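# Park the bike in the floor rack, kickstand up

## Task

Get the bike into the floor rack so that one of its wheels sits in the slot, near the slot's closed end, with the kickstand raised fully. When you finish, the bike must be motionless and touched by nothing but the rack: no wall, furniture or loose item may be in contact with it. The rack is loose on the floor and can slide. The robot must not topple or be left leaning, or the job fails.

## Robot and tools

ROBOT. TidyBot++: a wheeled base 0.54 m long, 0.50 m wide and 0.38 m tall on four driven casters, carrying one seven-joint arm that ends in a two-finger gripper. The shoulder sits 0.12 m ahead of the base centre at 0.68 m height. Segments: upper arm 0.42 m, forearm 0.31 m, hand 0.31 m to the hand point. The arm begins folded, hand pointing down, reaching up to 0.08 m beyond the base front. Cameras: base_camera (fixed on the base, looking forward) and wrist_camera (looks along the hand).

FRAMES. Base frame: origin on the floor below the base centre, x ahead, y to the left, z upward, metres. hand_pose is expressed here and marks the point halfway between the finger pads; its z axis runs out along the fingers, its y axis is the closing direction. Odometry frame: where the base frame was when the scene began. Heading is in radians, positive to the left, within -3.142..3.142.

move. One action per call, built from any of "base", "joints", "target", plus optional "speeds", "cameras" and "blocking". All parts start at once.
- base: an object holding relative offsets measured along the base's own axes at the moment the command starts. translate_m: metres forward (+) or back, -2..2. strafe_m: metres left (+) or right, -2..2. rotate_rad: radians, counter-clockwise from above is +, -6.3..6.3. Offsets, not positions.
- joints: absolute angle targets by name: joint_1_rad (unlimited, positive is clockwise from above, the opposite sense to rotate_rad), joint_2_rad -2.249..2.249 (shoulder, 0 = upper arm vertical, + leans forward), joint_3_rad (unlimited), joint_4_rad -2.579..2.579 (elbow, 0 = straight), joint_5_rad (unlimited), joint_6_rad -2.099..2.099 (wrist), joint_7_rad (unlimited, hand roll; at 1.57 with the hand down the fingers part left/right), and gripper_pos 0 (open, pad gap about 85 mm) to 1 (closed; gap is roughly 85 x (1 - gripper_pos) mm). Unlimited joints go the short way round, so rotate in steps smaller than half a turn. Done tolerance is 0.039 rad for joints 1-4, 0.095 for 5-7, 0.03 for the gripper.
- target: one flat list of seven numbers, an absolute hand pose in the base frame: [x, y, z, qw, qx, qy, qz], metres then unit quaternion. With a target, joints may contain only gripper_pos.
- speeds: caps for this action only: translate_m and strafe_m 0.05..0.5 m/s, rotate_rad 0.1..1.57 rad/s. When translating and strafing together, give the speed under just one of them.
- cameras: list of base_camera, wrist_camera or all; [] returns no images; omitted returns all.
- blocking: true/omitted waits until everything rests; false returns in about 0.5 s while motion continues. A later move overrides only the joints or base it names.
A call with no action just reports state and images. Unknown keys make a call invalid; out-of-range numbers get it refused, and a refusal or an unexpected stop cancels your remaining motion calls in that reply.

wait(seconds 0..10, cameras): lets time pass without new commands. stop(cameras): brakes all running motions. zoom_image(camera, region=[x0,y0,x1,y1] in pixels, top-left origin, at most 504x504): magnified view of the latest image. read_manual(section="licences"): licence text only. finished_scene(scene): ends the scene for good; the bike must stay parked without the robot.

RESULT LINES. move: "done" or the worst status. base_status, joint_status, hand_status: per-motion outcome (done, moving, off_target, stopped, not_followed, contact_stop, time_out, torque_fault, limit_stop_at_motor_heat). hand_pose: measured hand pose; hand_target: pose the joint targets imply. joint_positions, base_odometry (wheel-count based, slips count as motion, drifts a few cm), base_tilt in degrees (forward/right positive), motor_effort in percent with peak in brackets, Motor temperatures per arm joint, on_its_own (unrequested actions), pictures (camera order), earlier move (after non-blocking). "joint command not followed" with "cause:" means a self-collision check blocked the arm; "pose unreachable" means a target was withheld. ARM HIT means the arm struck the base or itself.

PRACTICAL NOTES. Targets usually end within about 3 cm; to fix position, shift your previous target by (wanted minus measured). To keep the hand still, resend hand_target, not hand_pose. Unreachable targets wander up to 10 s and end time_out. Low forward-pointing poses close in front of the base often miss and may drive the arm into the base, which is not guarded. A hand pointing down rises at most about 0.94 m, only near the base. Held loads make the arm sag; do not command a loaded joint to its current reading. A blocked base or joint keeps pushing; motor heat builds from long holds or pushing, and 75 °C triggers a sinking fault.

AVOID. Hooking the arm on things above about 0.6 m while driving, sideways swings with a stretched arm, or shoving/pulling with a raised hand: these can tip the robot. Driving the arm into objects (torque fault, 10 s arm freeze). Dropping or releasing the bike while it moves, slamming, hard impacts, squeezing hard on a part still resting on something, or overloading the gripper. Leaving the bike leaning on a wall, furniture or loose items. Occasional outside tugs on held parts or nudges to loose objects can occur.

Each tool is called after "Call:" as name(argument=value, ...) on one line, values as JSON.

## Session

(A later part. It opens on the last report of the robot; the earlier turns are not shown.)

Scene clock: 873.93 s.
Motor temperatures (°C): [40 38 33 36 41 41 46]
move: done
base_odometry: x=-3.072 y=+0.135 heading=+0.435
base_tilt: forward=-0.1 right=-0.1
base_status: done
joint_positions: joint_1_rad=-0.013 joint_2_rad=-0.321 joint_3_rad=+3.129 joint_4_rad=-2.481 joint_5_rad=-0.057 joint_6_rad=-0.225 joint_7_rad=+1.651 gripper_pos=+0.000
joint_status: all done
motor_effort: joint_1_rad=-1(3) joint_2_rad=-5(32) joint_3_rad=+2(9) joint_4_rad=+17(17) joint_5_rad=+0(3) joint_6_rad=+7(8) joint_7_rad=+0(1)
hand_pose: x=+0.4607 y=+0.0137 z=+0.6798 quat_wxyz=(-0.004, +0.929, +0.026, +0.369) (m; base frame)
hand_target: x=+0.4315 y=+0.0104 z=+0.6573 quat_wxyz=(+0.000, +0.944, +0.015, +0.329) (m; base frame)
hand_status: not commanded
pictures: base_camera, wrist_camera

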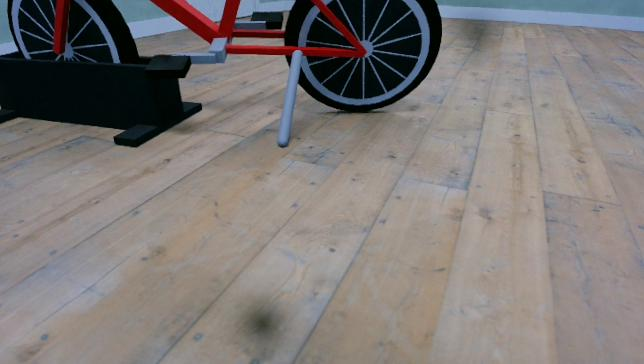

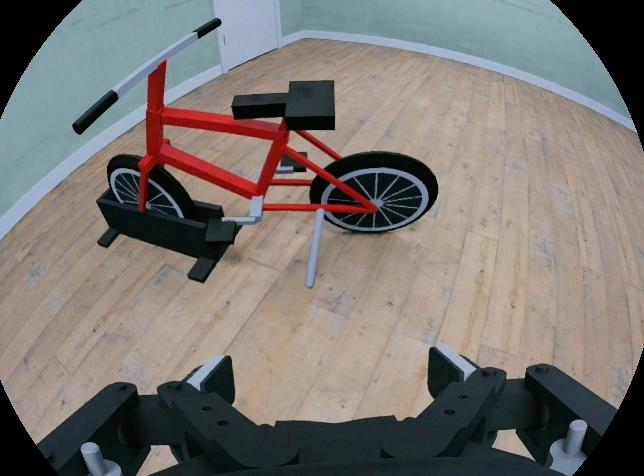

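Call:
move(target=[0.50,0.0,0.86,0,0.989,-0.15,0], cameras=["wrist_camera"])

Call:
move(base={"translate_m": 0.37, "strafe_m": 0.40}, speeds={"translate_m": 0.25})

Scene clock: 912.03 s.
Motor temperatures (°C): [40 37 33 36 41 41 46]
move: off_target
base_odometry: x=-3.072 y=+0.135 heading=+0.435
base_tilt: forward=+0.0 right=-0.1
base_status: not commanded
joint_positions: joint_1_rad=-0.032 joint_2_rad=+0.162 joint_3_rad=+3.187 joint_4_rad=-1.173 joint_5_rad=-0.057 joint_6_rad=-1.736 joint_7_rad=+1.364 gripper_pos=+0.000
joint_status: not commanded
motor_effort: joint_1_rad=-1(1) joint_2_rad=-21(22) joint_3_rad=+1(3) joint_4_rad=+15(18) joint_5_rad=+0(1) joint_6_rad=+0(7) joint_7_rad=+0(0)
hand_pose: x=+0.5150 y=+0.0150 z=+0.8604 quat_wxyz=(-0.027, +0.994, -0.104, +0.033) (m; base frame)
hand_target: x=+0.5000 y=+0.0000 z=+0.8600 quat_wxyz=(+0.000, +0.989, -0.150, +0.000) (m; base frame)
hand_status: off_target (0.021 m and 7.3 deg from the pose sent, 0.185 m and 47.7 deg at the start)
pictures: wrist_camera

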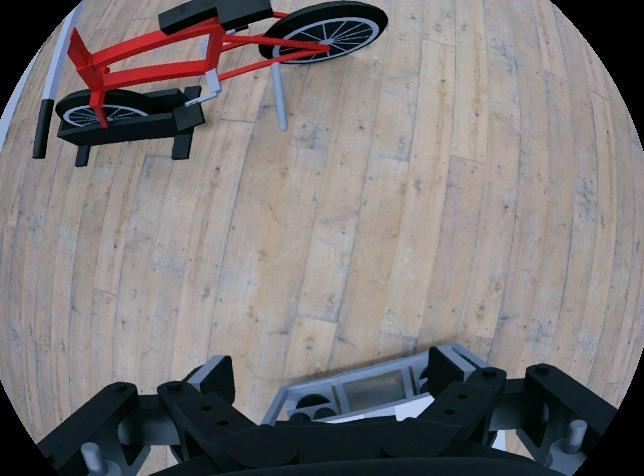

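Scene clock: 915.07 s.
Motor temperatures (°C): [40 37 33 36 41 41 46]
move: done
base_odometry: x=-2.906 y=+0.654 heading=+0.436
base_tilt: forward=-0.2 right=+0.0
base_status: done
joint_positions: joint_1_rad=-0.040 joint_2_rad=+0.172 joint_3_rad=+3.193 joint_4_rad=-1.172 joint_5_rad=-0.057 joint_6_rad=-1.741 joint_7_rad=+1.364 gripper_pos=+0.000
joint_status: not commanded
motor_effort: joint_1_rad=-1(2) joint_2_rad=-22(23) joint_3_rad=+2(3) joint_4_rad=+15(16) joint_5_rad=+0(1) joint_6_rad=+2(2) joint_7_rad=+0(0)
hand_pose: x=+0.5155 y=+0.0161 z=+0.8565 quat_wxyz=(-0.026, +0.994, -0.103, +0.026) (m; base frame)
hand_target: x=+0.5000 y=+0.0000 z=+0.8600 quat_wxyz=(+0.000, +0.989, -0.150, +0.000) (m; base frame)
hand_status: not commanded
pictures: base_camera, wrist_camera

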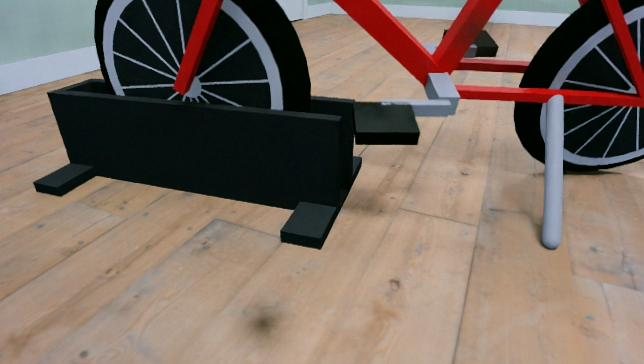

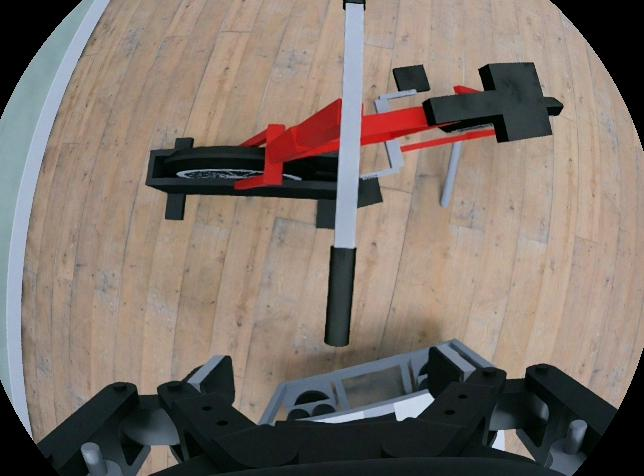

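Call:
move(target=[0.61,-0.045,0.80,0,0.989,-0.15,0], cameras=["wrist_camera"])

Scene clock: 925.77 s.
Motor temperatures (°C): [40 37 33 36 41 41 46]
move: off_target
base_odometry: x=-2.906 y=+0.654 heading=+0.436
base_tilt: forward=+0.0 right=+0.0
base_status: not commanded
joint_positions: joint_1_rad=+0.034 joint_2_rad=+0.451 joint_3_rad=+3.222 joint_4_rad=-0.988 joint_5_rad=-0.057 joint_6_rad=-1.741 joint_7_rad=+1.364 gripper_pos=+0.000
joint_status: not commanded
motor_effort: joint_1_rad=-1(2) joint_2_rad=-31(34) joint_3_rad=+2(3) joint_4_rad=+14(16) joint_5_rad=+0(0) joint_6_rad=+0(2) joint_7_rad=+0(0)
hand_pose: x=+0.6024 y=-0.0292 z=+0.7907 quat_wxyz=(-0.009, +0.988, -0.153, -0.019) (m; base frame)
hand_target: x=+0.6100 y=-0.0450 z=+0.8000 quat_wxyz=(+0.000, +0.989, -0.150, +0.000) (m; base frame)
hand_status: off_target (0.020 m and 2.5 deg from the pose sent, 0.126 m and 6.9 deg at the start)
pictures: wrist_camera

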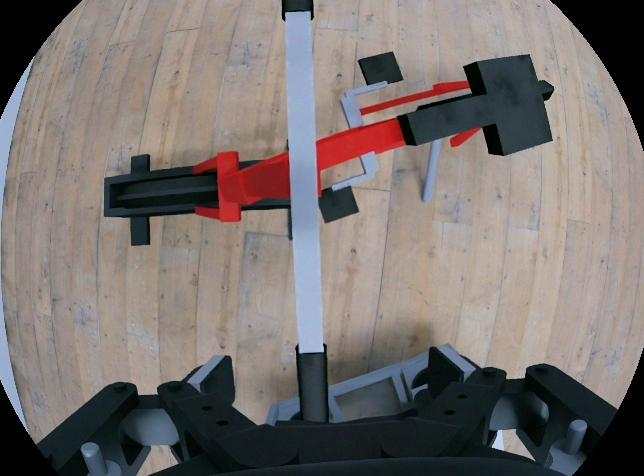

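Call:
move(target=[0.65,-0.045,0.73,0,0.989,-0.15,0], cameras=["wrist_camera"])

Scene clock: 931.43 s.
Motor temperatures (°C): [40 37 33 36 41 41 46]
move: off_target
base_odometry: x=-2.906 y=+0.654 heading=+0.436
base_tilt: forward=-0.1 right=-0.1
base_status: not commanded
joint_positions: joint_1_rad=+0.034 joint_2_rad=+0.548 joint_3_rad=+3.222 joint_4_rad=-1.007 joint_5_rad=-0.057 joint_6_rad=-1.640 joint_7_rad=+1.364 gripper_pos=+0.000
joint_status: not commanded
motor_effort: joint_1_rad=-1(1) joint_2_rad=-34(38) joint_3_rad=+2(2) joint_4_rad=+15(17) joint_5_rad=+0(0) joint_6_rad=+0(1) joint_7_rad=+0(0)
hand_pose: x=+0.6359 y=-0.0323 z=+0.7349 quat_wxyz=(-0.006, +0.988, -0.154, -0.027) (m; base frame)
hand_target: x=+0.6500 y=-0.0450 z=+0.7300 quat_wxyz=(+0.000, +0.989, -0.150, +0.000) (m; base frame)
hand_status: off_target (0.020 m and 3.2 deg from the pose sent, 0.079 m and 2.5 deg at the start)
pictures: wrist_camera

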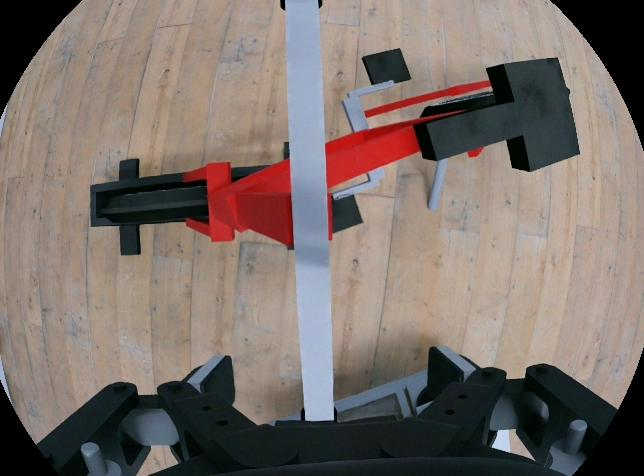

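Call:
move(target=[0.662,-0.038,0.665,0,0.989,-0.15,0])

Scene clock: 935.03 s.
Motor temperatures (°C): [40 37 33 36 41 41 46]
move: off_target
base_odometry: x=-2.906 y=+0.654 heading=+0.436
base_tilt: forward=+0.0 right=-0.1
base_status: not commanded
joint_positions: joint_1_rad=+0.034 joint_2_rad=+0.589 joint_3_rad=+3.222 joint_4_rad=-1.132 joint_5_rad=-0.057 joint_6_rad=-1.475 joint_7_rad=+1.364 gripper_pos=+0.000
joint_status: not commanded
motor_effort: joint_1_rad=-1(1) joint_2_rad=-35(38) joint_3_rad=+2(2) joint_4_rad=+14(16) joint_5_rad=+0(0) joint_6_rad=+0(1) joint_7_rad=+0(0)
hand_pose: x=+0.6469 y=-0.0350 z=+0.6737 quat_wxyz=(-0.004, +0.987, -0.158, -0.026) (m; base frame)
hand_target: x=+0.6620 y=-0.0380 z=+0.6650 quat_wxyz=(+0.000, +0.989, -0.150, +0.000) (m; base frame)
hand_status: off_target (0.018 m and 3.2 deg from the pose sent, 0.075 m and 3.2 deg at the start)
pictures: base_camera, wrist_camera

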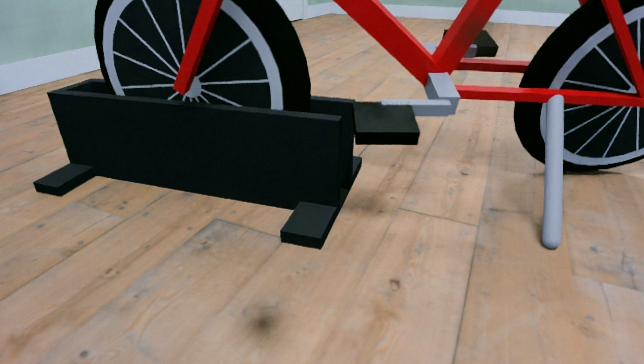

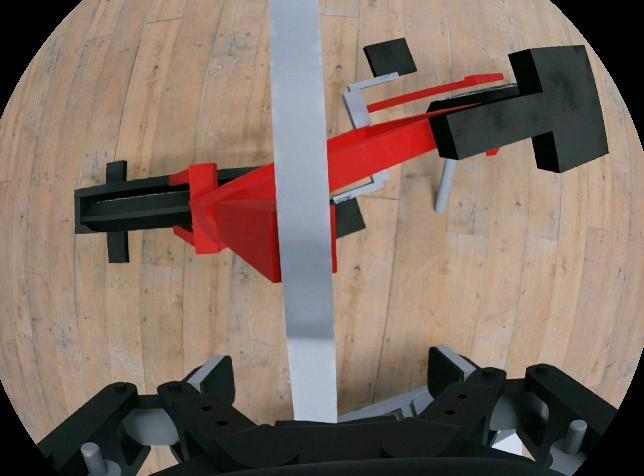

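Call:
move(target=[0.662,-0.028,0.64,0,0.989,-0.15,0], cameras=["wrist_camera"])

Scene clock: 939.47 s.
Motor temperatures (°C): [40 37 33 36 41 41 46]
move: off_target
base_odometry: x=-2.906 y=+0.654 heading=+0.436
base_tilt: forward=+0.0 right=+0.0
base_status: not commanded
joint_positions: joint_1_rad=+0.014 joint_2_rad=+0.597 joint_3_rad=+3.222 joint_4_rad=-1.192 joint_5_rad=-0.057 joint_6_rad=-1.400 joint_7_rad=+1.364 gripper_pos=+0.000
joint_status: not commanded
motor_effort: joint_1_rad=+0(2) joint_2_rad=-35(37) joint_3_rad=+1(3) joint_4_rad=+15(15) joint_5_rad=+0(0) joint_6_rad=-1(1) joint_7_rad=+0(0)
hand_pose: x=+0.6483 y=-0.0255 z=+0.6508 quat_wxyz=(-0.004, +0.988, -0.149, -0.023) (m; base frame)
hand_target: x=+0.6620 y=-0.0280 z=+0.6400 quat_wxyz=(+0.000, +0.989, -0.150, +0.000) (m; base frame)
hand_status: off_target (0.018 m and 2.7 deg from the pose sent, 0.038 m and 3.2 deg at the start)
pictures: wrist_camera

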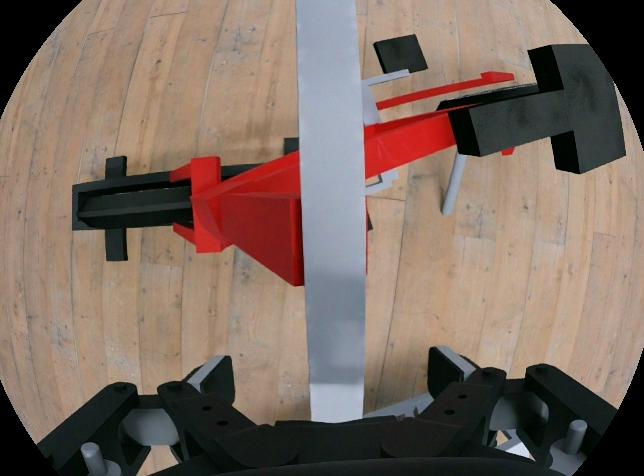

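Well centred. Closing the gripper.

Call:
move(joints={"gripper_pos": 0.7}, cameras=["wrist_camera"])

Call:
move(joints={"gripper_pos": 0.95})

Scene clock: 945.30 s.
Motor temperatures (°C): [40 37 33 36 41 41 46]
move: done
base_odometry: x=-2.906 y=+0.654 heading=+0.436
base_tilt: forward=-0.1 right=+0.0
base_status: not commanded
joint_positions: joint_1_rad=+0.014 joint_2_rad=+0.597 joint_3_rad=+3.222 joint_4_rad=-1.192 joint_5_rad=-0.057 joint_6_rad=-1.400 joint_7_rad=+1.364 gripper_pos=+0.700
joint_status: all done
motor_effort: joint_1_rad=-1(1) joint_2_rad=-35(36) joint_3_rad=+1(2) joint_4_rad=+15(16) joint_5_rad=+0(0) joint_6_rad=+0(1) joint_7_rad=+0(0)
hand_pose: x=+0.6484 y=-0.0256 z=+0.6508 quat_wxyz=(-0.004, +0.989, -0.149, -0.023) (m; base frame)
hand_target: x=+0.6620 y=-0.0280 z=+0.6400 quat_wxyz=(+0.000, +0.989, -0.150, +0.000) (m; base frame)
hand_status: not commanded
pictures: wrist_camera

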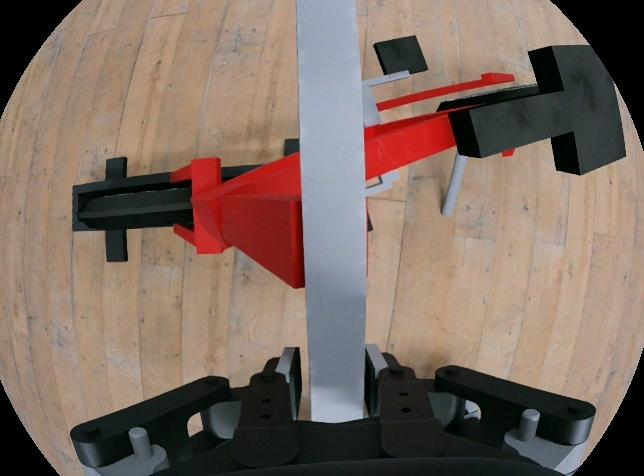

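Scene clock: 945.97 s.
Motor temperatures (°C): [40 37 33 36 41 41 46]
move: off_target
base_odometry: x=-2.906 y=+0.654 heading=+0.436
base_tilt: forward=+0.0 right=+0.0
base_status: not commanded
joint_positions: joint_1_rad=+0.014 joint_2_rad=+0.596 joint_3_rad=+3.223 joint_4_rad=-1.192 joint_5_rad=-0.057 joint_6_rad=-1.399 joint_7_rad=+1.364 gripper_pos=+0.803
joint_status: gripper_pos off_target (ended at +0.803, target +0.950)
motor_effort: joint_1_rad=-2(5) joint_2_rad=-33(35) joint_3_rad=+2(3) joint_4_rad=+14(15) joint_5_rad=+3(4) joint_6_rad=+1(1) joint_7_rad=+0(0)
hand_pose: x=+0.6485 y=-0.0262 z=+0.6510 quat_wxyz=(-0.003, +0.988, -0.150, -0.022) (m; base frame)
hand_target: x=+0.6620 y=-0.0280 z=+0.6400 quat_wxyz=(+0.000, +0.989, -0.150, +0.000) (m; base frame)
hand_status: not commanded
pictures: base_camera, wrist_camera

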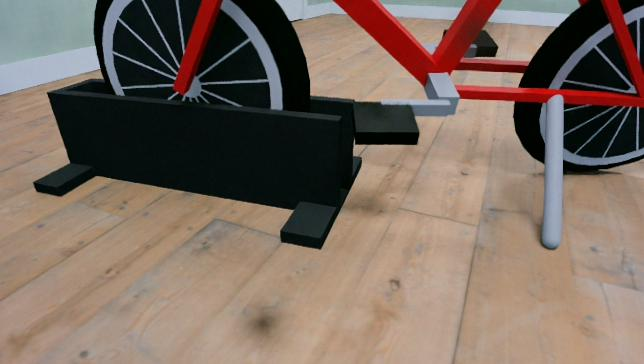

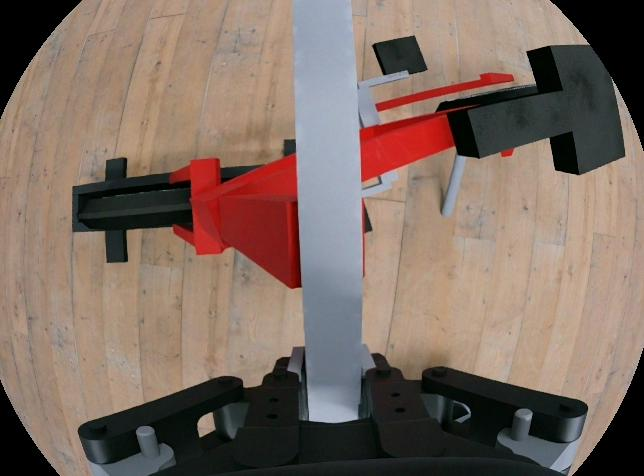

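Call:
move(target=[0.705,-0.036,0.648,0,0.9945,-0.105,0])

Scene clock: 952.63 s.
Motor temperatures (°C): [40 37 33 36 41 41 46]
move: off_target
base_odometry: x=-2.906 y=+0.654 heading=+0.436
base_tilt: forward=+0.0 right=+0.0
base_status: not commanded
joint_positions: joint_1_rad=+0.015 joint_2_rad=+0.664 joint_3_rad=+3.220 joint_4_rad=-1.037 joint_5_rad=-0.057 joint_6_rad=-1.466 joint_7_rad=+1.371 gripper_pos=+0.804
joint_status: not commanded
motor_effort: joint_1_rad=+0(3) joint_2_rad=-32(33) joint_3_rad=+3(5) joint_4_rad=+19(20) joint_5_rad=+4(6) joint_6_rad=+12(13) joint_7_rad=+1(1)
hand_pose: x=+0.6827 y=-0.0252 z=+0.6609 quat_wxyz=(-0.003, +0.990, -0.141, -0.012) (m; base frame)
hand_target: x=+0.7050 y=-0.0360 z=+0.6480 quat_wxyz=(+0.000, +0.994, -0.105, +0.000) (m; base frame)
hand_status: off_target (0.028 m and 4.4 deg from the pose sent, 0.057 m and 5.8 deg at the start)
pictures: base_camera, wrist_camera

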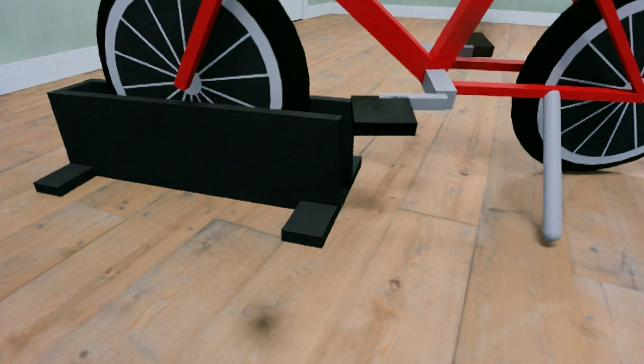

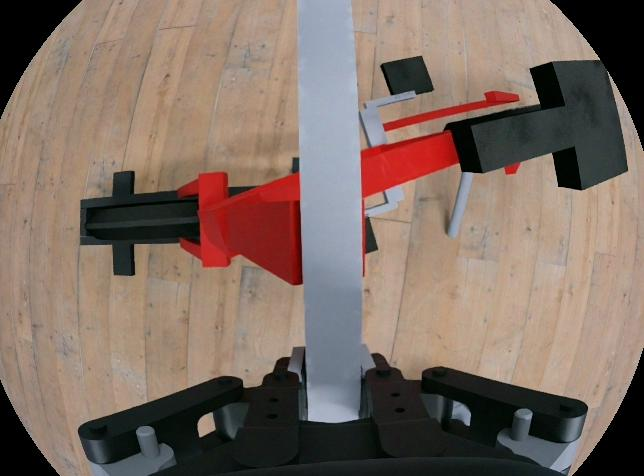

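Call:
move(target=[0.745,-0.046,0.652,0,0.9986,-0.052,0])

Scene clock: 956.93 s.
Motor temperatures (°C): [40 37 33 36 41 41 46]
move: off_target
base_odometry: x=-2.906 y=+0.654 heading=+0.436
base_tilt: forward=+0.0 right=+0.0
base_status: not commanded
joint_positions: joint_1_rad=+0.040 joint_2_rad=+0.791 joint_3_rad=+3.210 joint_4_rad=-0.767 joint_5_rad=-0.057 joint_6_rad=-1.570 joint_7_rad=+1.468 gripper_pos=+0.805
joint_status: not commanded
motor_effort: joint_1_rad=+0(1) joint_2_rad=-36(36) joint_3_rad=+2(4) joint_4_rad=+17(21) joint_5_rad=+2(5) joint_6_rad=+10(13) joint_7_rad=+2(2)
hand_pose: x=+0.7366 y=-0.0358 z=+0.6700 quat_wxyz=(-0.004, +0.995, -0.095, +0.007) (m; base frame)
hand_target: x=+0.7450 y=-0.0460 z=+0.6520 quat_wxyz=(+0.000, +0.999, -0.052, +0.000) (m; base frame)
hand_status: off_target (0.022 m and 5.0 deg from the pose sent, 0.066 m and 10.4 deg at the start)
pictures: base_camera, wrist_camera

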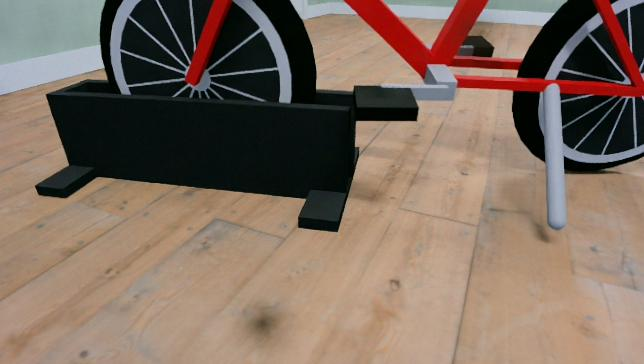

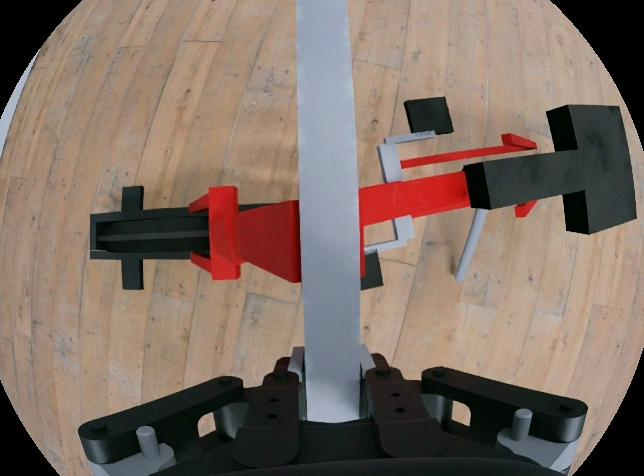

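Call:
move(target=[0.760,-0.050,0.656,0,1,0.02,0])

Call:
move(base={"strafe_m": 0.05}, speeds={"strafe_m": 0.05})

Scene clock: 962.23 s.
Motor temperatures (°C): [40 37 33 36 41 41 46]
move: off_target
base_odometry: x=-2.906 y=+0.654 heading=+0.436
base_tilt: forward=-0.1 right=-0.1
base_status: not commanded
joint_positions: joint_1_rad=+0.062 joint_2_rad=+0.860 joint_3_rad=+3.205 joint_4_rad=-0.628 joint_5_rad=-0.057 joint_6_rad=-1.619 joint_7_rad=+1.602 gripper_pos=+0.805
joint_status: not commanded
motor_effort: joint_1_rad=-1(2) joint_2_rad=-39(39) joint_3_rad=+0(2) joint_4_rad=+17(18) joint_5_rad=-2(2) joint_6_rad=+7(10) joint_7_rad=+3(3)
hand_pose: x=+0.7610 y=-0.0479 z=+0.6710 quat_wxyz=(-0.003, +0.999, -0.034, +0.018) (m; base frame)
hand_target: x=+0.7600 y=-0.0500 z=+0.6560 quat_wxyz=(+0.000, +1.000, +0.020, +0.000) (m; base frame)
hand_status: off_target (0.015 m and 6.5 deg from the pose sent, 0.031 m and 13.2 deg at the start)
pictures: base_camera, wrist_camera

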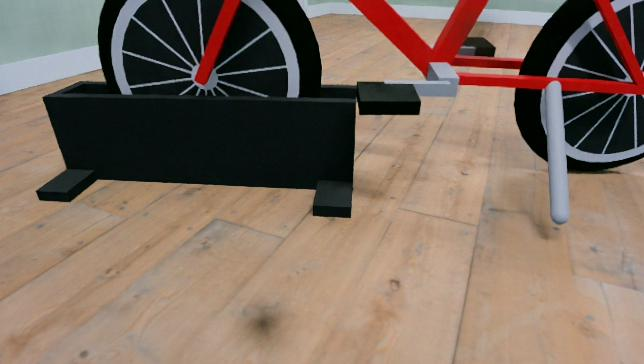

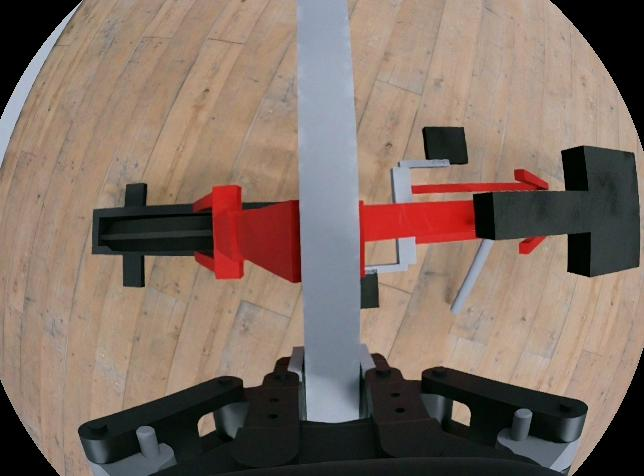

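Scene clock: 963.70 s.
Motor temperatures (°C): [40 37 33 36 41 41 46]
move: done
base_odometry: x=-2.927 y=+0.700 heading=+0.436
base_tilt: forward=+0.0 right=+0.0
base_status: done
joint_positions: joint_1_rad=+0.080 joint_2_rad=+0.864 joint_3_rad=+3.202 joint_4_rad=-0.623 joint_5_rad=-0.055 joint_6_rad=-1.620 joint_7_rad=+1.618 gripper_pos=+0.805
joint_status: not commanded
motor_effort: joint_1_rad=-3(7) joint_2_rad=-39(40) joint_3_rad=-2(4) joint_4_rad=+15(17) joint_5_rad=-4(6) joint_6_rad=+4(7) joint_7_rad=+2(3)
hand_pose: x=+0.7612 y=-0.0588 z=+0.6702 quat_wxyz=(-0.003, +0.999, -0.033, +0.018) (m; base frame)
hand_target: x=+0.7600 y=-0.0500 z=+0.6560 quat_wxyz=(+0.000, +1.000, +0.020, +0.000) (m; base frame)
hand_status: not commanded
pictures: base_camera, wrist_camera

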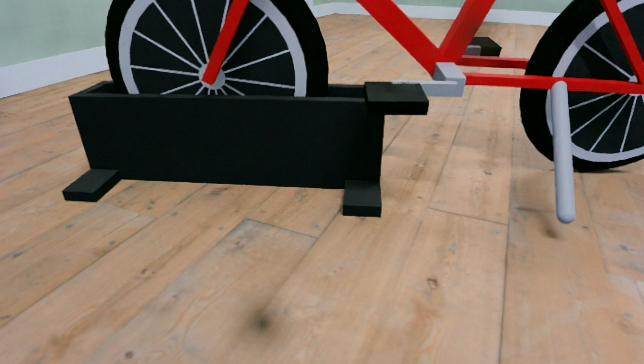

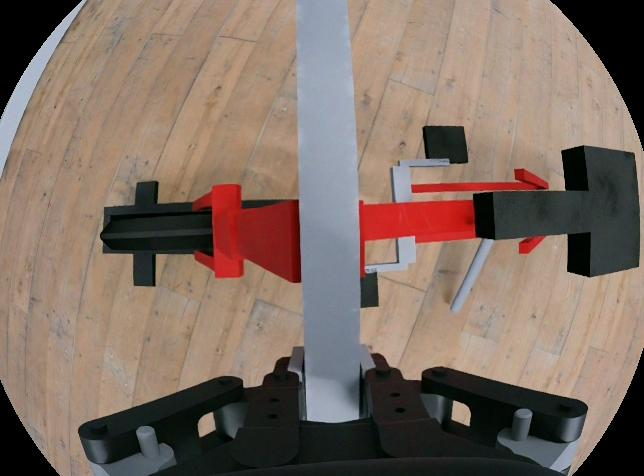

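Call:
move(base={"strafe_m": 0.03}, speeds={"strafe_m": 0.05})

Call:
zoom_image(camera="base_camera", region=[50, 0, 400, 220])

Scene clock: 967.27 s.
Motor temperatures (°C): [40 37 33 36 41 41 46]
move: done
base_odometry: x=-2.939 y=+0.727 heading=+0.435
base_tilt: forward=+0.0 right=+0.0
base_status: done
joint_positions: joint_1_rad=+0.087 joint_2_rad=+0.865 joint_3_rad=+3.202 joint_4_rad=-0.621 joint_5_rad=-0.051 joint_6_rad=-1.620 joint_7_rad=+1.623 gripper_pos=+0.805
joint_status: not commanded
motor_effort: joint_1_rad=-5(8) joint_2_rad=-40(40) joint_3_rad=-2(4) joint_4_rad=+15(16) joint_5_rad=-4(6) joint_6_rad=+2(5) joint_7_rad=+3(3)
hand_pose: x=+0.7611 y=-0.0642 z=+0.6699 quat_wxyz=(-0.001, +0.999, -0.035, +0.019) (m; base frame)
hand_target: x=+0.7600 y=-0.0500 z=+0.6560 quat_wxyz=(+0.000, +1.000, +0.020, +0.000) (m; base frame)
hand_status: not commanded
pictures: base_camera, wrist_camera

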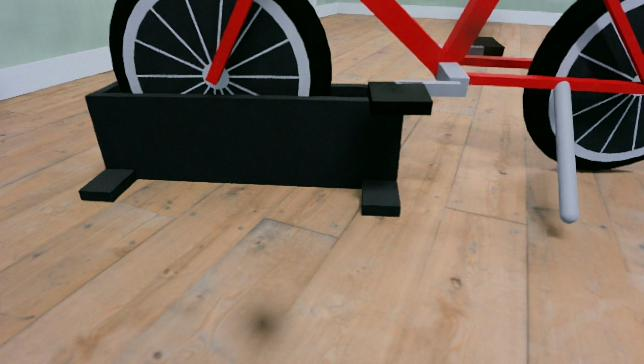

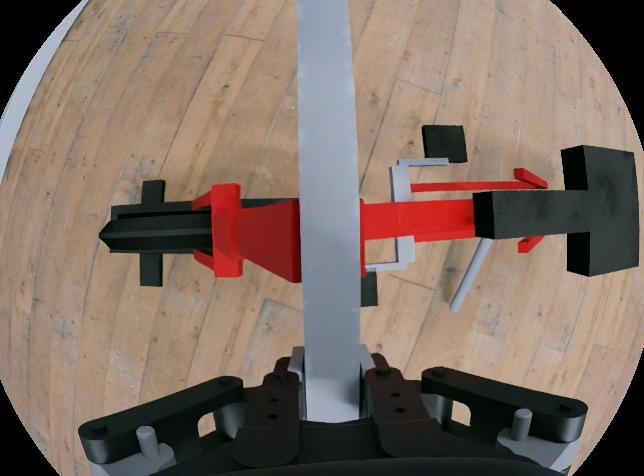

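Scaled by 1.440.

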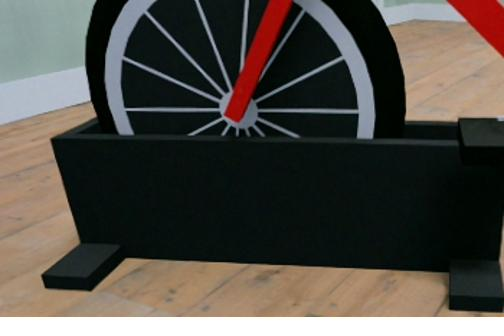

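Call:
move(base={"strafe_m": 0.025}, speeds={"strafe_m": 0.05})

Call:
zoom_image(camera="base_camera", region=[50, 0, 400, 220])

Scene clock: 974.10 s.
Motor temperatures (°C): [40 37 33 36 41 41 46]
move: done
base_odometry: x=-2.950 y=+0.750 heading=+0.435
base_tilt: forward=-0.1 right=+0.0
base_status: done
joint_positions: joint_1_rad=+0.091 joint_2_rad=+0.866 joint_3_rad=+3.202 joint_4_rad=-0.620 joint_5_rad=-0.049 joint_6_rad=-1.620 joint_7_rad=+1.625 gripper_pos=+0.805
joint_status: not commanded
motor_effort: joint_1_rad=-5(9) joint_2_rad=-39(41) joint_3_rad=-2(4) joint_4_rad=+15(16) joint_5_rad=-3(6) joint_6_rad=+3(5) joint_7_rad=+3(3)
hand_pose: x=+0.7610 y=-0.0678 z=+0.6696 quat_wxyz=(+0.000, +0.999, -0.036, +0.018) (m; base frame)
hand_target: x=+0.7600 y=-0.0500 z=+0.6560 quat_wxyz=(+0.000, +1.000, +0.020, +0.000) (m; base frame)
hand_status: not commanded
pictures: base_camera, wrist_camera

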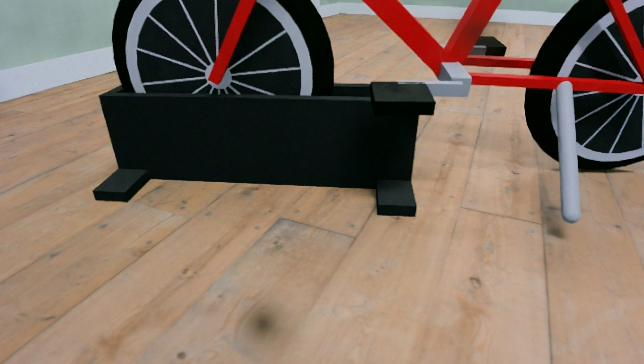

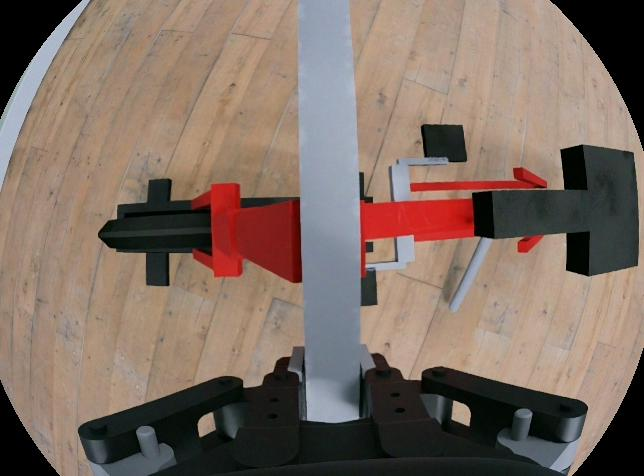

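Scaled by 1.440.

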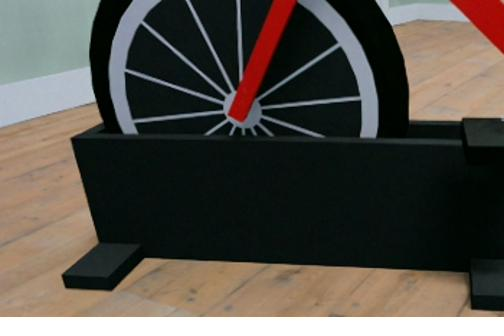

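Call:
move(base={"strafe_m": 0.02}, speeds={"strafe_m": 0.05})

Call:
zoom_image(camera="base_camera", region=[50, 0, 400, 220])

Call:
zoom_image(camera="wrist_camera", region=[80, 140, 300, 310])

Scene clock: 980.50 s.
Motor temperatures (°C): [40 37 33 36 41 41 46]
move: done
base_odometry: x=-2.958 y=+0.768 heading=+0.435
base_tilt: forward=+0.0 right=+0.0
base_status: done
joint_positions: joint_1_rad=+0.107 joint_2_rad=+0.867 joint_3_rad=+3.202 joint_4_rad=-0.618 joint_5_rad=-0.042 joint_6_rad=-1.620 joint_7_rad=+1.627 gripper_pos=+0.805
joint_status: not commanded
motor_effort: joint_1_rad=-8(11) joint_2_rad=-38(41) joint_3_rad=-3(5) joint_4_rad=+14(16) joint_5_rad=-5(7) joint_6_rad=+4(5) joint_7_rad=+1(3)
hand_pose: x=+0.7600 y=-0.0805 z=+0.6694 quat_wxyz=(+0.004, +0.999, -0.043, +0.018) (m; base frame)
hand_target: x=+0.7600 y=-0.0500 z=+0.6560 quat_wxyz=(+0.000, +1.000, +0.020, +0.000) (m; base frame)
hand_status: not commanded
pictures: base_camera, wrist_camera

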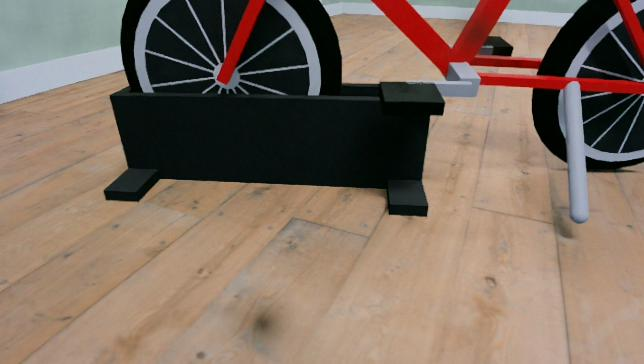

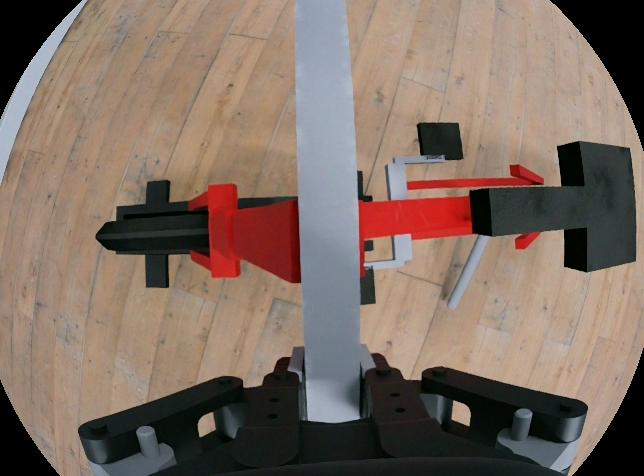

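Scaled by 1.440.

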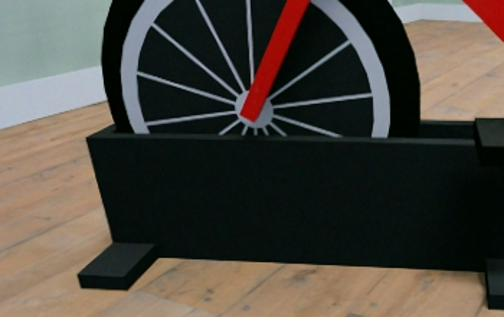

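Scaled by 2.291.

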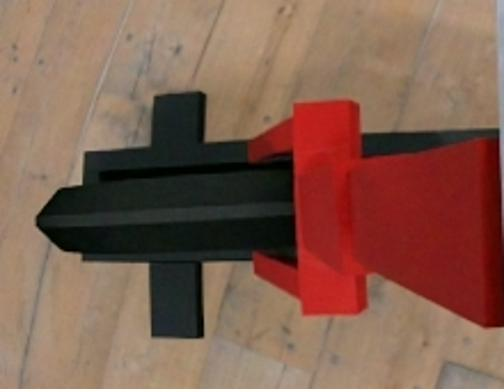

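Call:
move(base={"translate_m": 0.03}, speeds={"translate_m": 0.05})

Call:
zoom_image(camera="base_camera", region=[340, 30, 644, 284])

Scene clock: 985.27 s.
Motor temperatures (°C): [40 38 33 36 41 41 46]
move: done
base_odometry: x=-2.931 y=+0.781 heading=+0.435
base_tilt: forward=-0.1 right=+0.0
base_status: done
joint_positions: joint_1_rad=+0.108 joint_2_rad=+0.863 joint_3_rad=+3.202 joint_4_rad=-0.612 joint_5_rad=-0.039 joint_6_rad=-1.638 joint_7_rad=+1.641 gripper_pos=+0.805
joint_status: not commanded
motor_effort: joint_1_rad=-9(11) joint_2_rad=-35(40) joint_3_rad=-4(5) joint_4_rad=+15(16) joint_5_rad=-7(8) joint_6_rad=+8(10) joint_7_rad=-2(3)
hand_pose: x=+0.7560 y=-0.0809 z=+0.6736 quat_wxyz=(+0.005, +0.999, -0.037, +0.014) (m; base frame)
hand_target: x=+0.7600 y=-0.0500 z=+0.6560 quat_wxyz=(+0.000, +1.000, +0.020, +0.000) (m; base frame)
hand_status: not commanded
pictures: base_camera, wrist_camera

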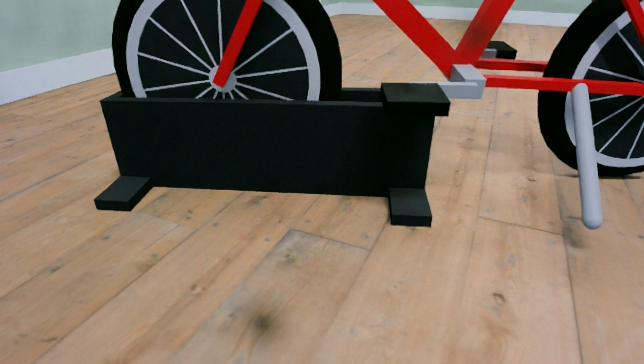

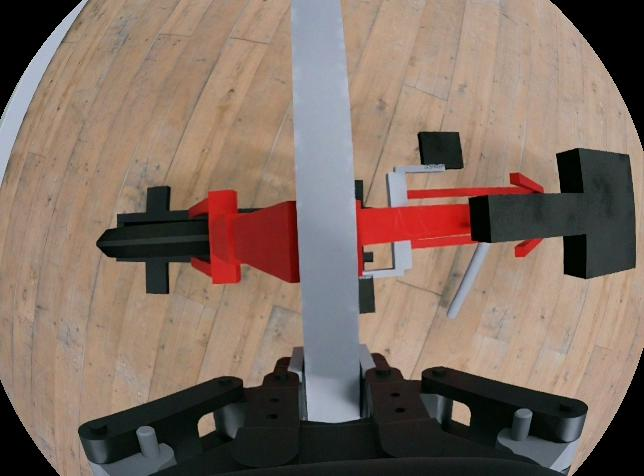

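Scaled by 1.658.

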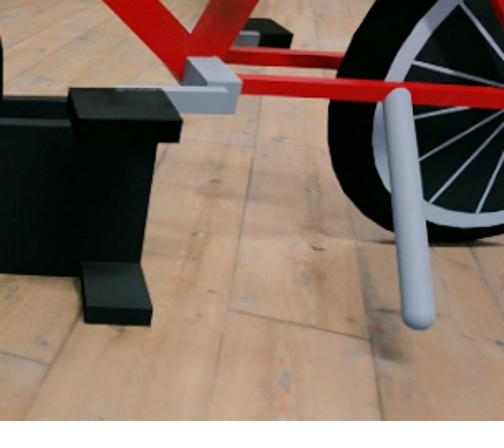

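Call:
move(base={"translate_m": 0.02}, speeds={"translate_m": 0.05})

Call:
zoom_image(camera="base_camera", region=[340, 30, 644, 284])

Call:
zoom_image(camera="base_camera", region=[70, 0, 420, 240])

Scene clock: 989.33 s.
Motor temperatures (°C): [40 38 33 36 41 41 46]
move: done
base_odometry: x=-2.913 y=+0.789 heading=+0.436
base_tilt: forward=-0.1 right=+0.0
base_status: done
joint_positions: joint_1_rad=+0.109 joint_2_rad=+0.859 joint_3_rad=+3.202 joint_4_rad=-0.612 joint_5_rad=-0.039 joint_6_rad=-1.653 joint_7_rad=+1.641 gripper_pos=+0.805
joint_status: not commanded
motor_effort: joint_1_rad=-9(11) joint_2_rad=-34(38) joint_3_rad=-4(5) joint_4_rad=+16(17) joint_5_rad=-6(8) joint_6_rad=+11(12) joint_7_rad=-1(2)
hand_pose: x=+0.7511 y=-0.0808 z=+0.6760 quat_wxyz=(+0.004, +0.999, -0.037, +0.008) (m; base frame)
hand_target: x=+0.7600 y=-0.0500 z=+0.6560 quat_wxyz=(+0.000, +1.000, +0.020, +0.000) (m; base frame)
hand_status: not commanded
pictures: base_camera, wrist_camera

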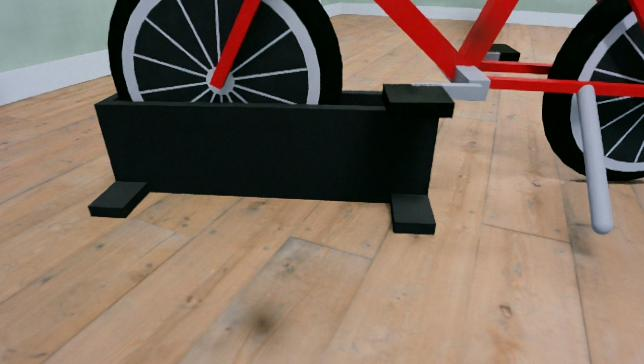

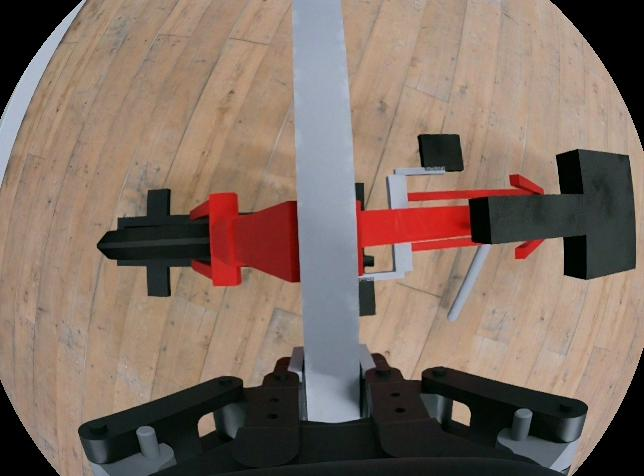

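Scaled by 1.658.

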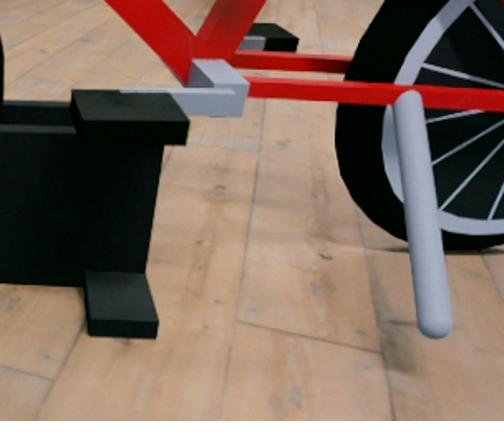

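Scaled by 1.440.

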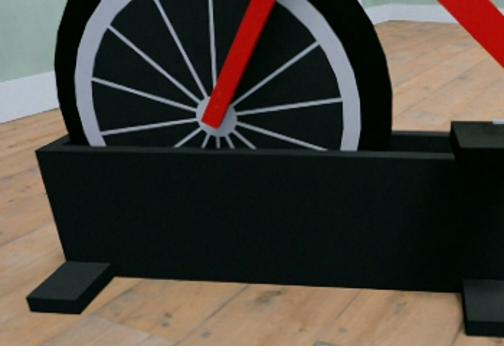

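Call:
zoom_image(camera="wrist_camera", region=[80, 150, 300, 320])

Call:
zoom_image(camera="wrist_camera", region=[340, 110, 644, 340])

Scaled by 2.291.

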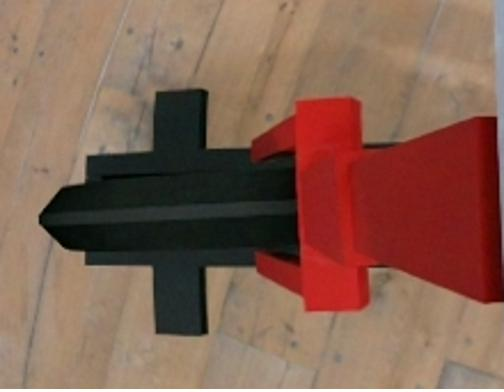

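Scaled by 1.658.

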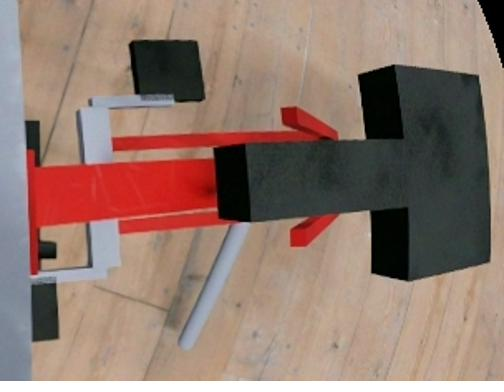

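Call:
move(base={"translate_m": 0.03}, speeds={"translate_m": 0.05})

Call:
zoom_image(camera="base_camera", region=[340, 30, 644, 284])

Call:
zoom_image(camera="base_camera", region=[50, 0, 450, 260])

Scene clock: 1014.43 s.
Motor temperatures (°C): [40 38 33 36 41 41 46]
move: done
base_odometry: x=-2.886 y=+0.802 heading=+0.436
base_tilt: forward=+0.0 right=+0.0
base_status: done
joint_positions: joint_1_rad=+0.109 joint_2_rad=+0.855 joint_3_rad=+3.202 joint_4_rad=-0.612 joint_5_rad=-0.038 joint_6_rad=-1.667 joint_7_rad=+1.641 gripper_pos=+0.805
joint_status: not commanded
motor_effort: joint_1_rad=-9(12) joint_2_rad=-33(37) joint_3_rad=-3(5) joint_4_rad=+14(17) joint_5_rad=-6(8) joint_6_rad=+10(13) joint_7_rad=-1(1)
hand_pose: x=+0.7468 y=-0.0810 z=+0.6792 quat_wxyz=(+0.004, +0.999, -0.037, +0.004) (m; base frame)
hand_target: x=+0.7600 y=-0.0500 z=+0.6560 quat_wxyz=(+0.000, +1.000, +0.020, +0.000) (m; base frame)
hand_status: not commanded
pictures: base_camera, wrist_camera

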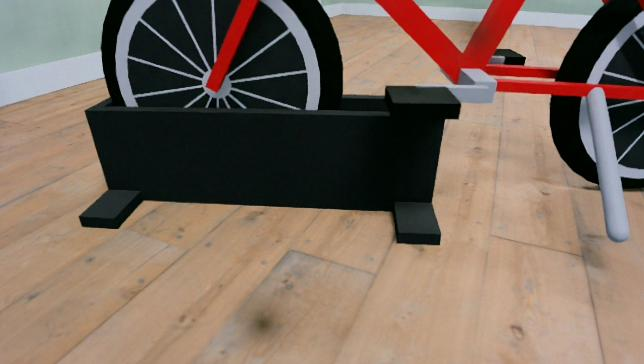

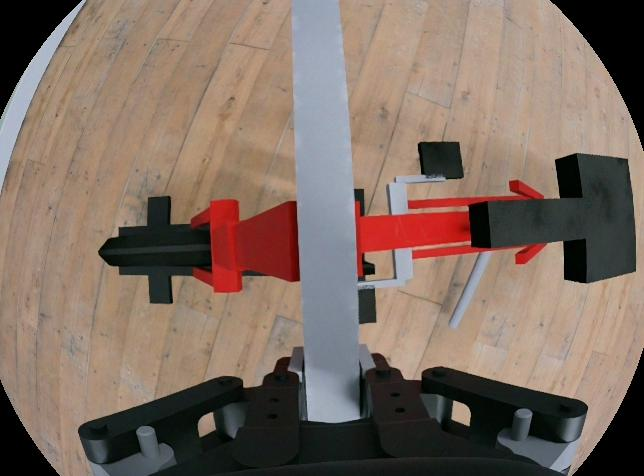

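Scaled by 1.658.

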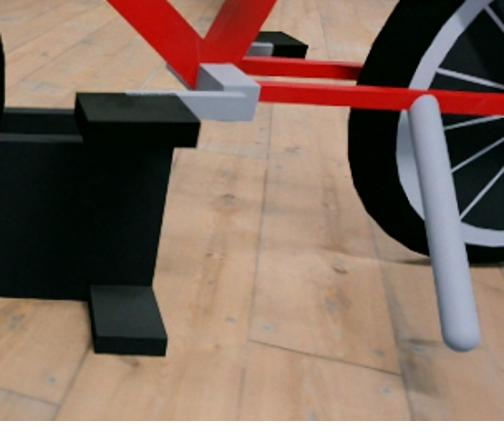

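Scaled by 1.260.

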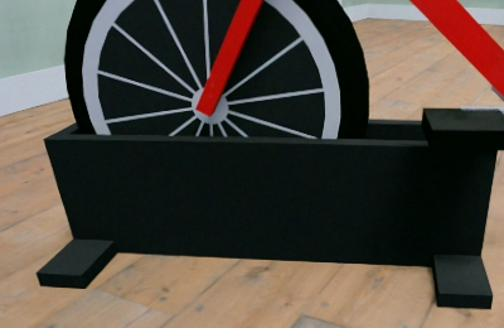

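Call:
move(base={"translate_m": 0.03}, speeds={"translate_m": 0.05})

Call:
zoom_image(camera="base_camera", region=[50, 0, 450, 260])

Scene clock: 1020.53 s.
Motor temperatures (°C): [40 38 33 36 41 41 46]
move: done
base_odometry: x=-2.859 y=+0.815 heading=+0.436
base_tilt: forward=-0.1 right=+0.0
base_status: done
joint_positions: joint_1_rad=+0.110 joint_2_rad=+0.852 joint_3_rad=+3.202 joint_4_rad=-0.611 joint_5_rad=-0.038 joint_6_rad=-1.680 joint_7_rad=+1.644 gripper_pos=+0.805
joint_status: not commanded
motor_effort: joint_1_rad=-9(11) joint_2_rad=-34(36) joint_3_rad=-4(4) joint_4_rad=+15(18) joint_5_rad=-6(7) joint_6_rad=+10(14) joint_7_rad=-2(2)
hand_pose: x=+0.7432 y=-0.0808 z=+0.6814 quat_wxyz=(+0.004, +0.999, -0.036, +0.000) (m; base frame)
hand_target: x=+0.7600 y=-0.0500 z=+0.6560 quat_wxyz=(+0.000, +1.000, +0.020, +0.000) (m; base frame)
hand_status: not commanded
pictures: base_camera, wrist_camera

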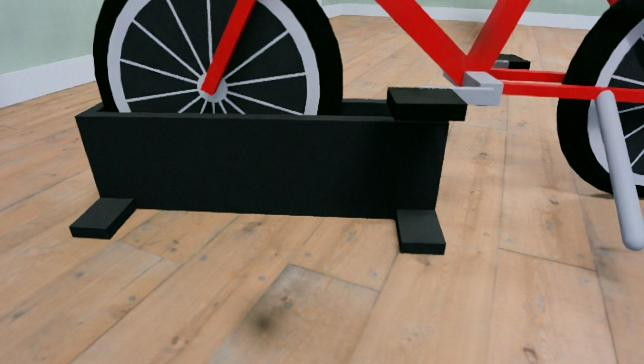

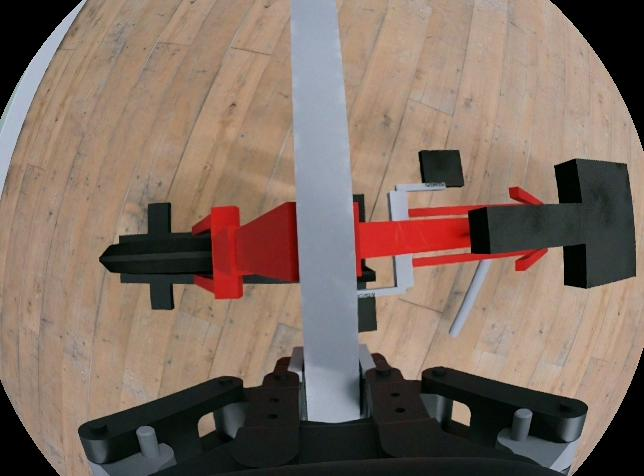

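Scaled by 1.260.

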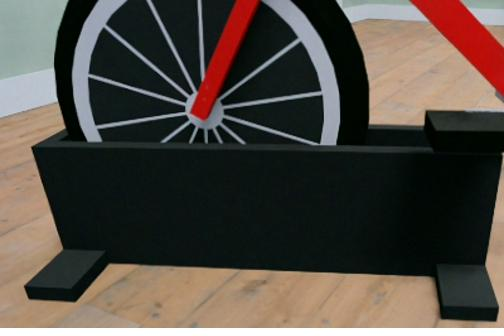

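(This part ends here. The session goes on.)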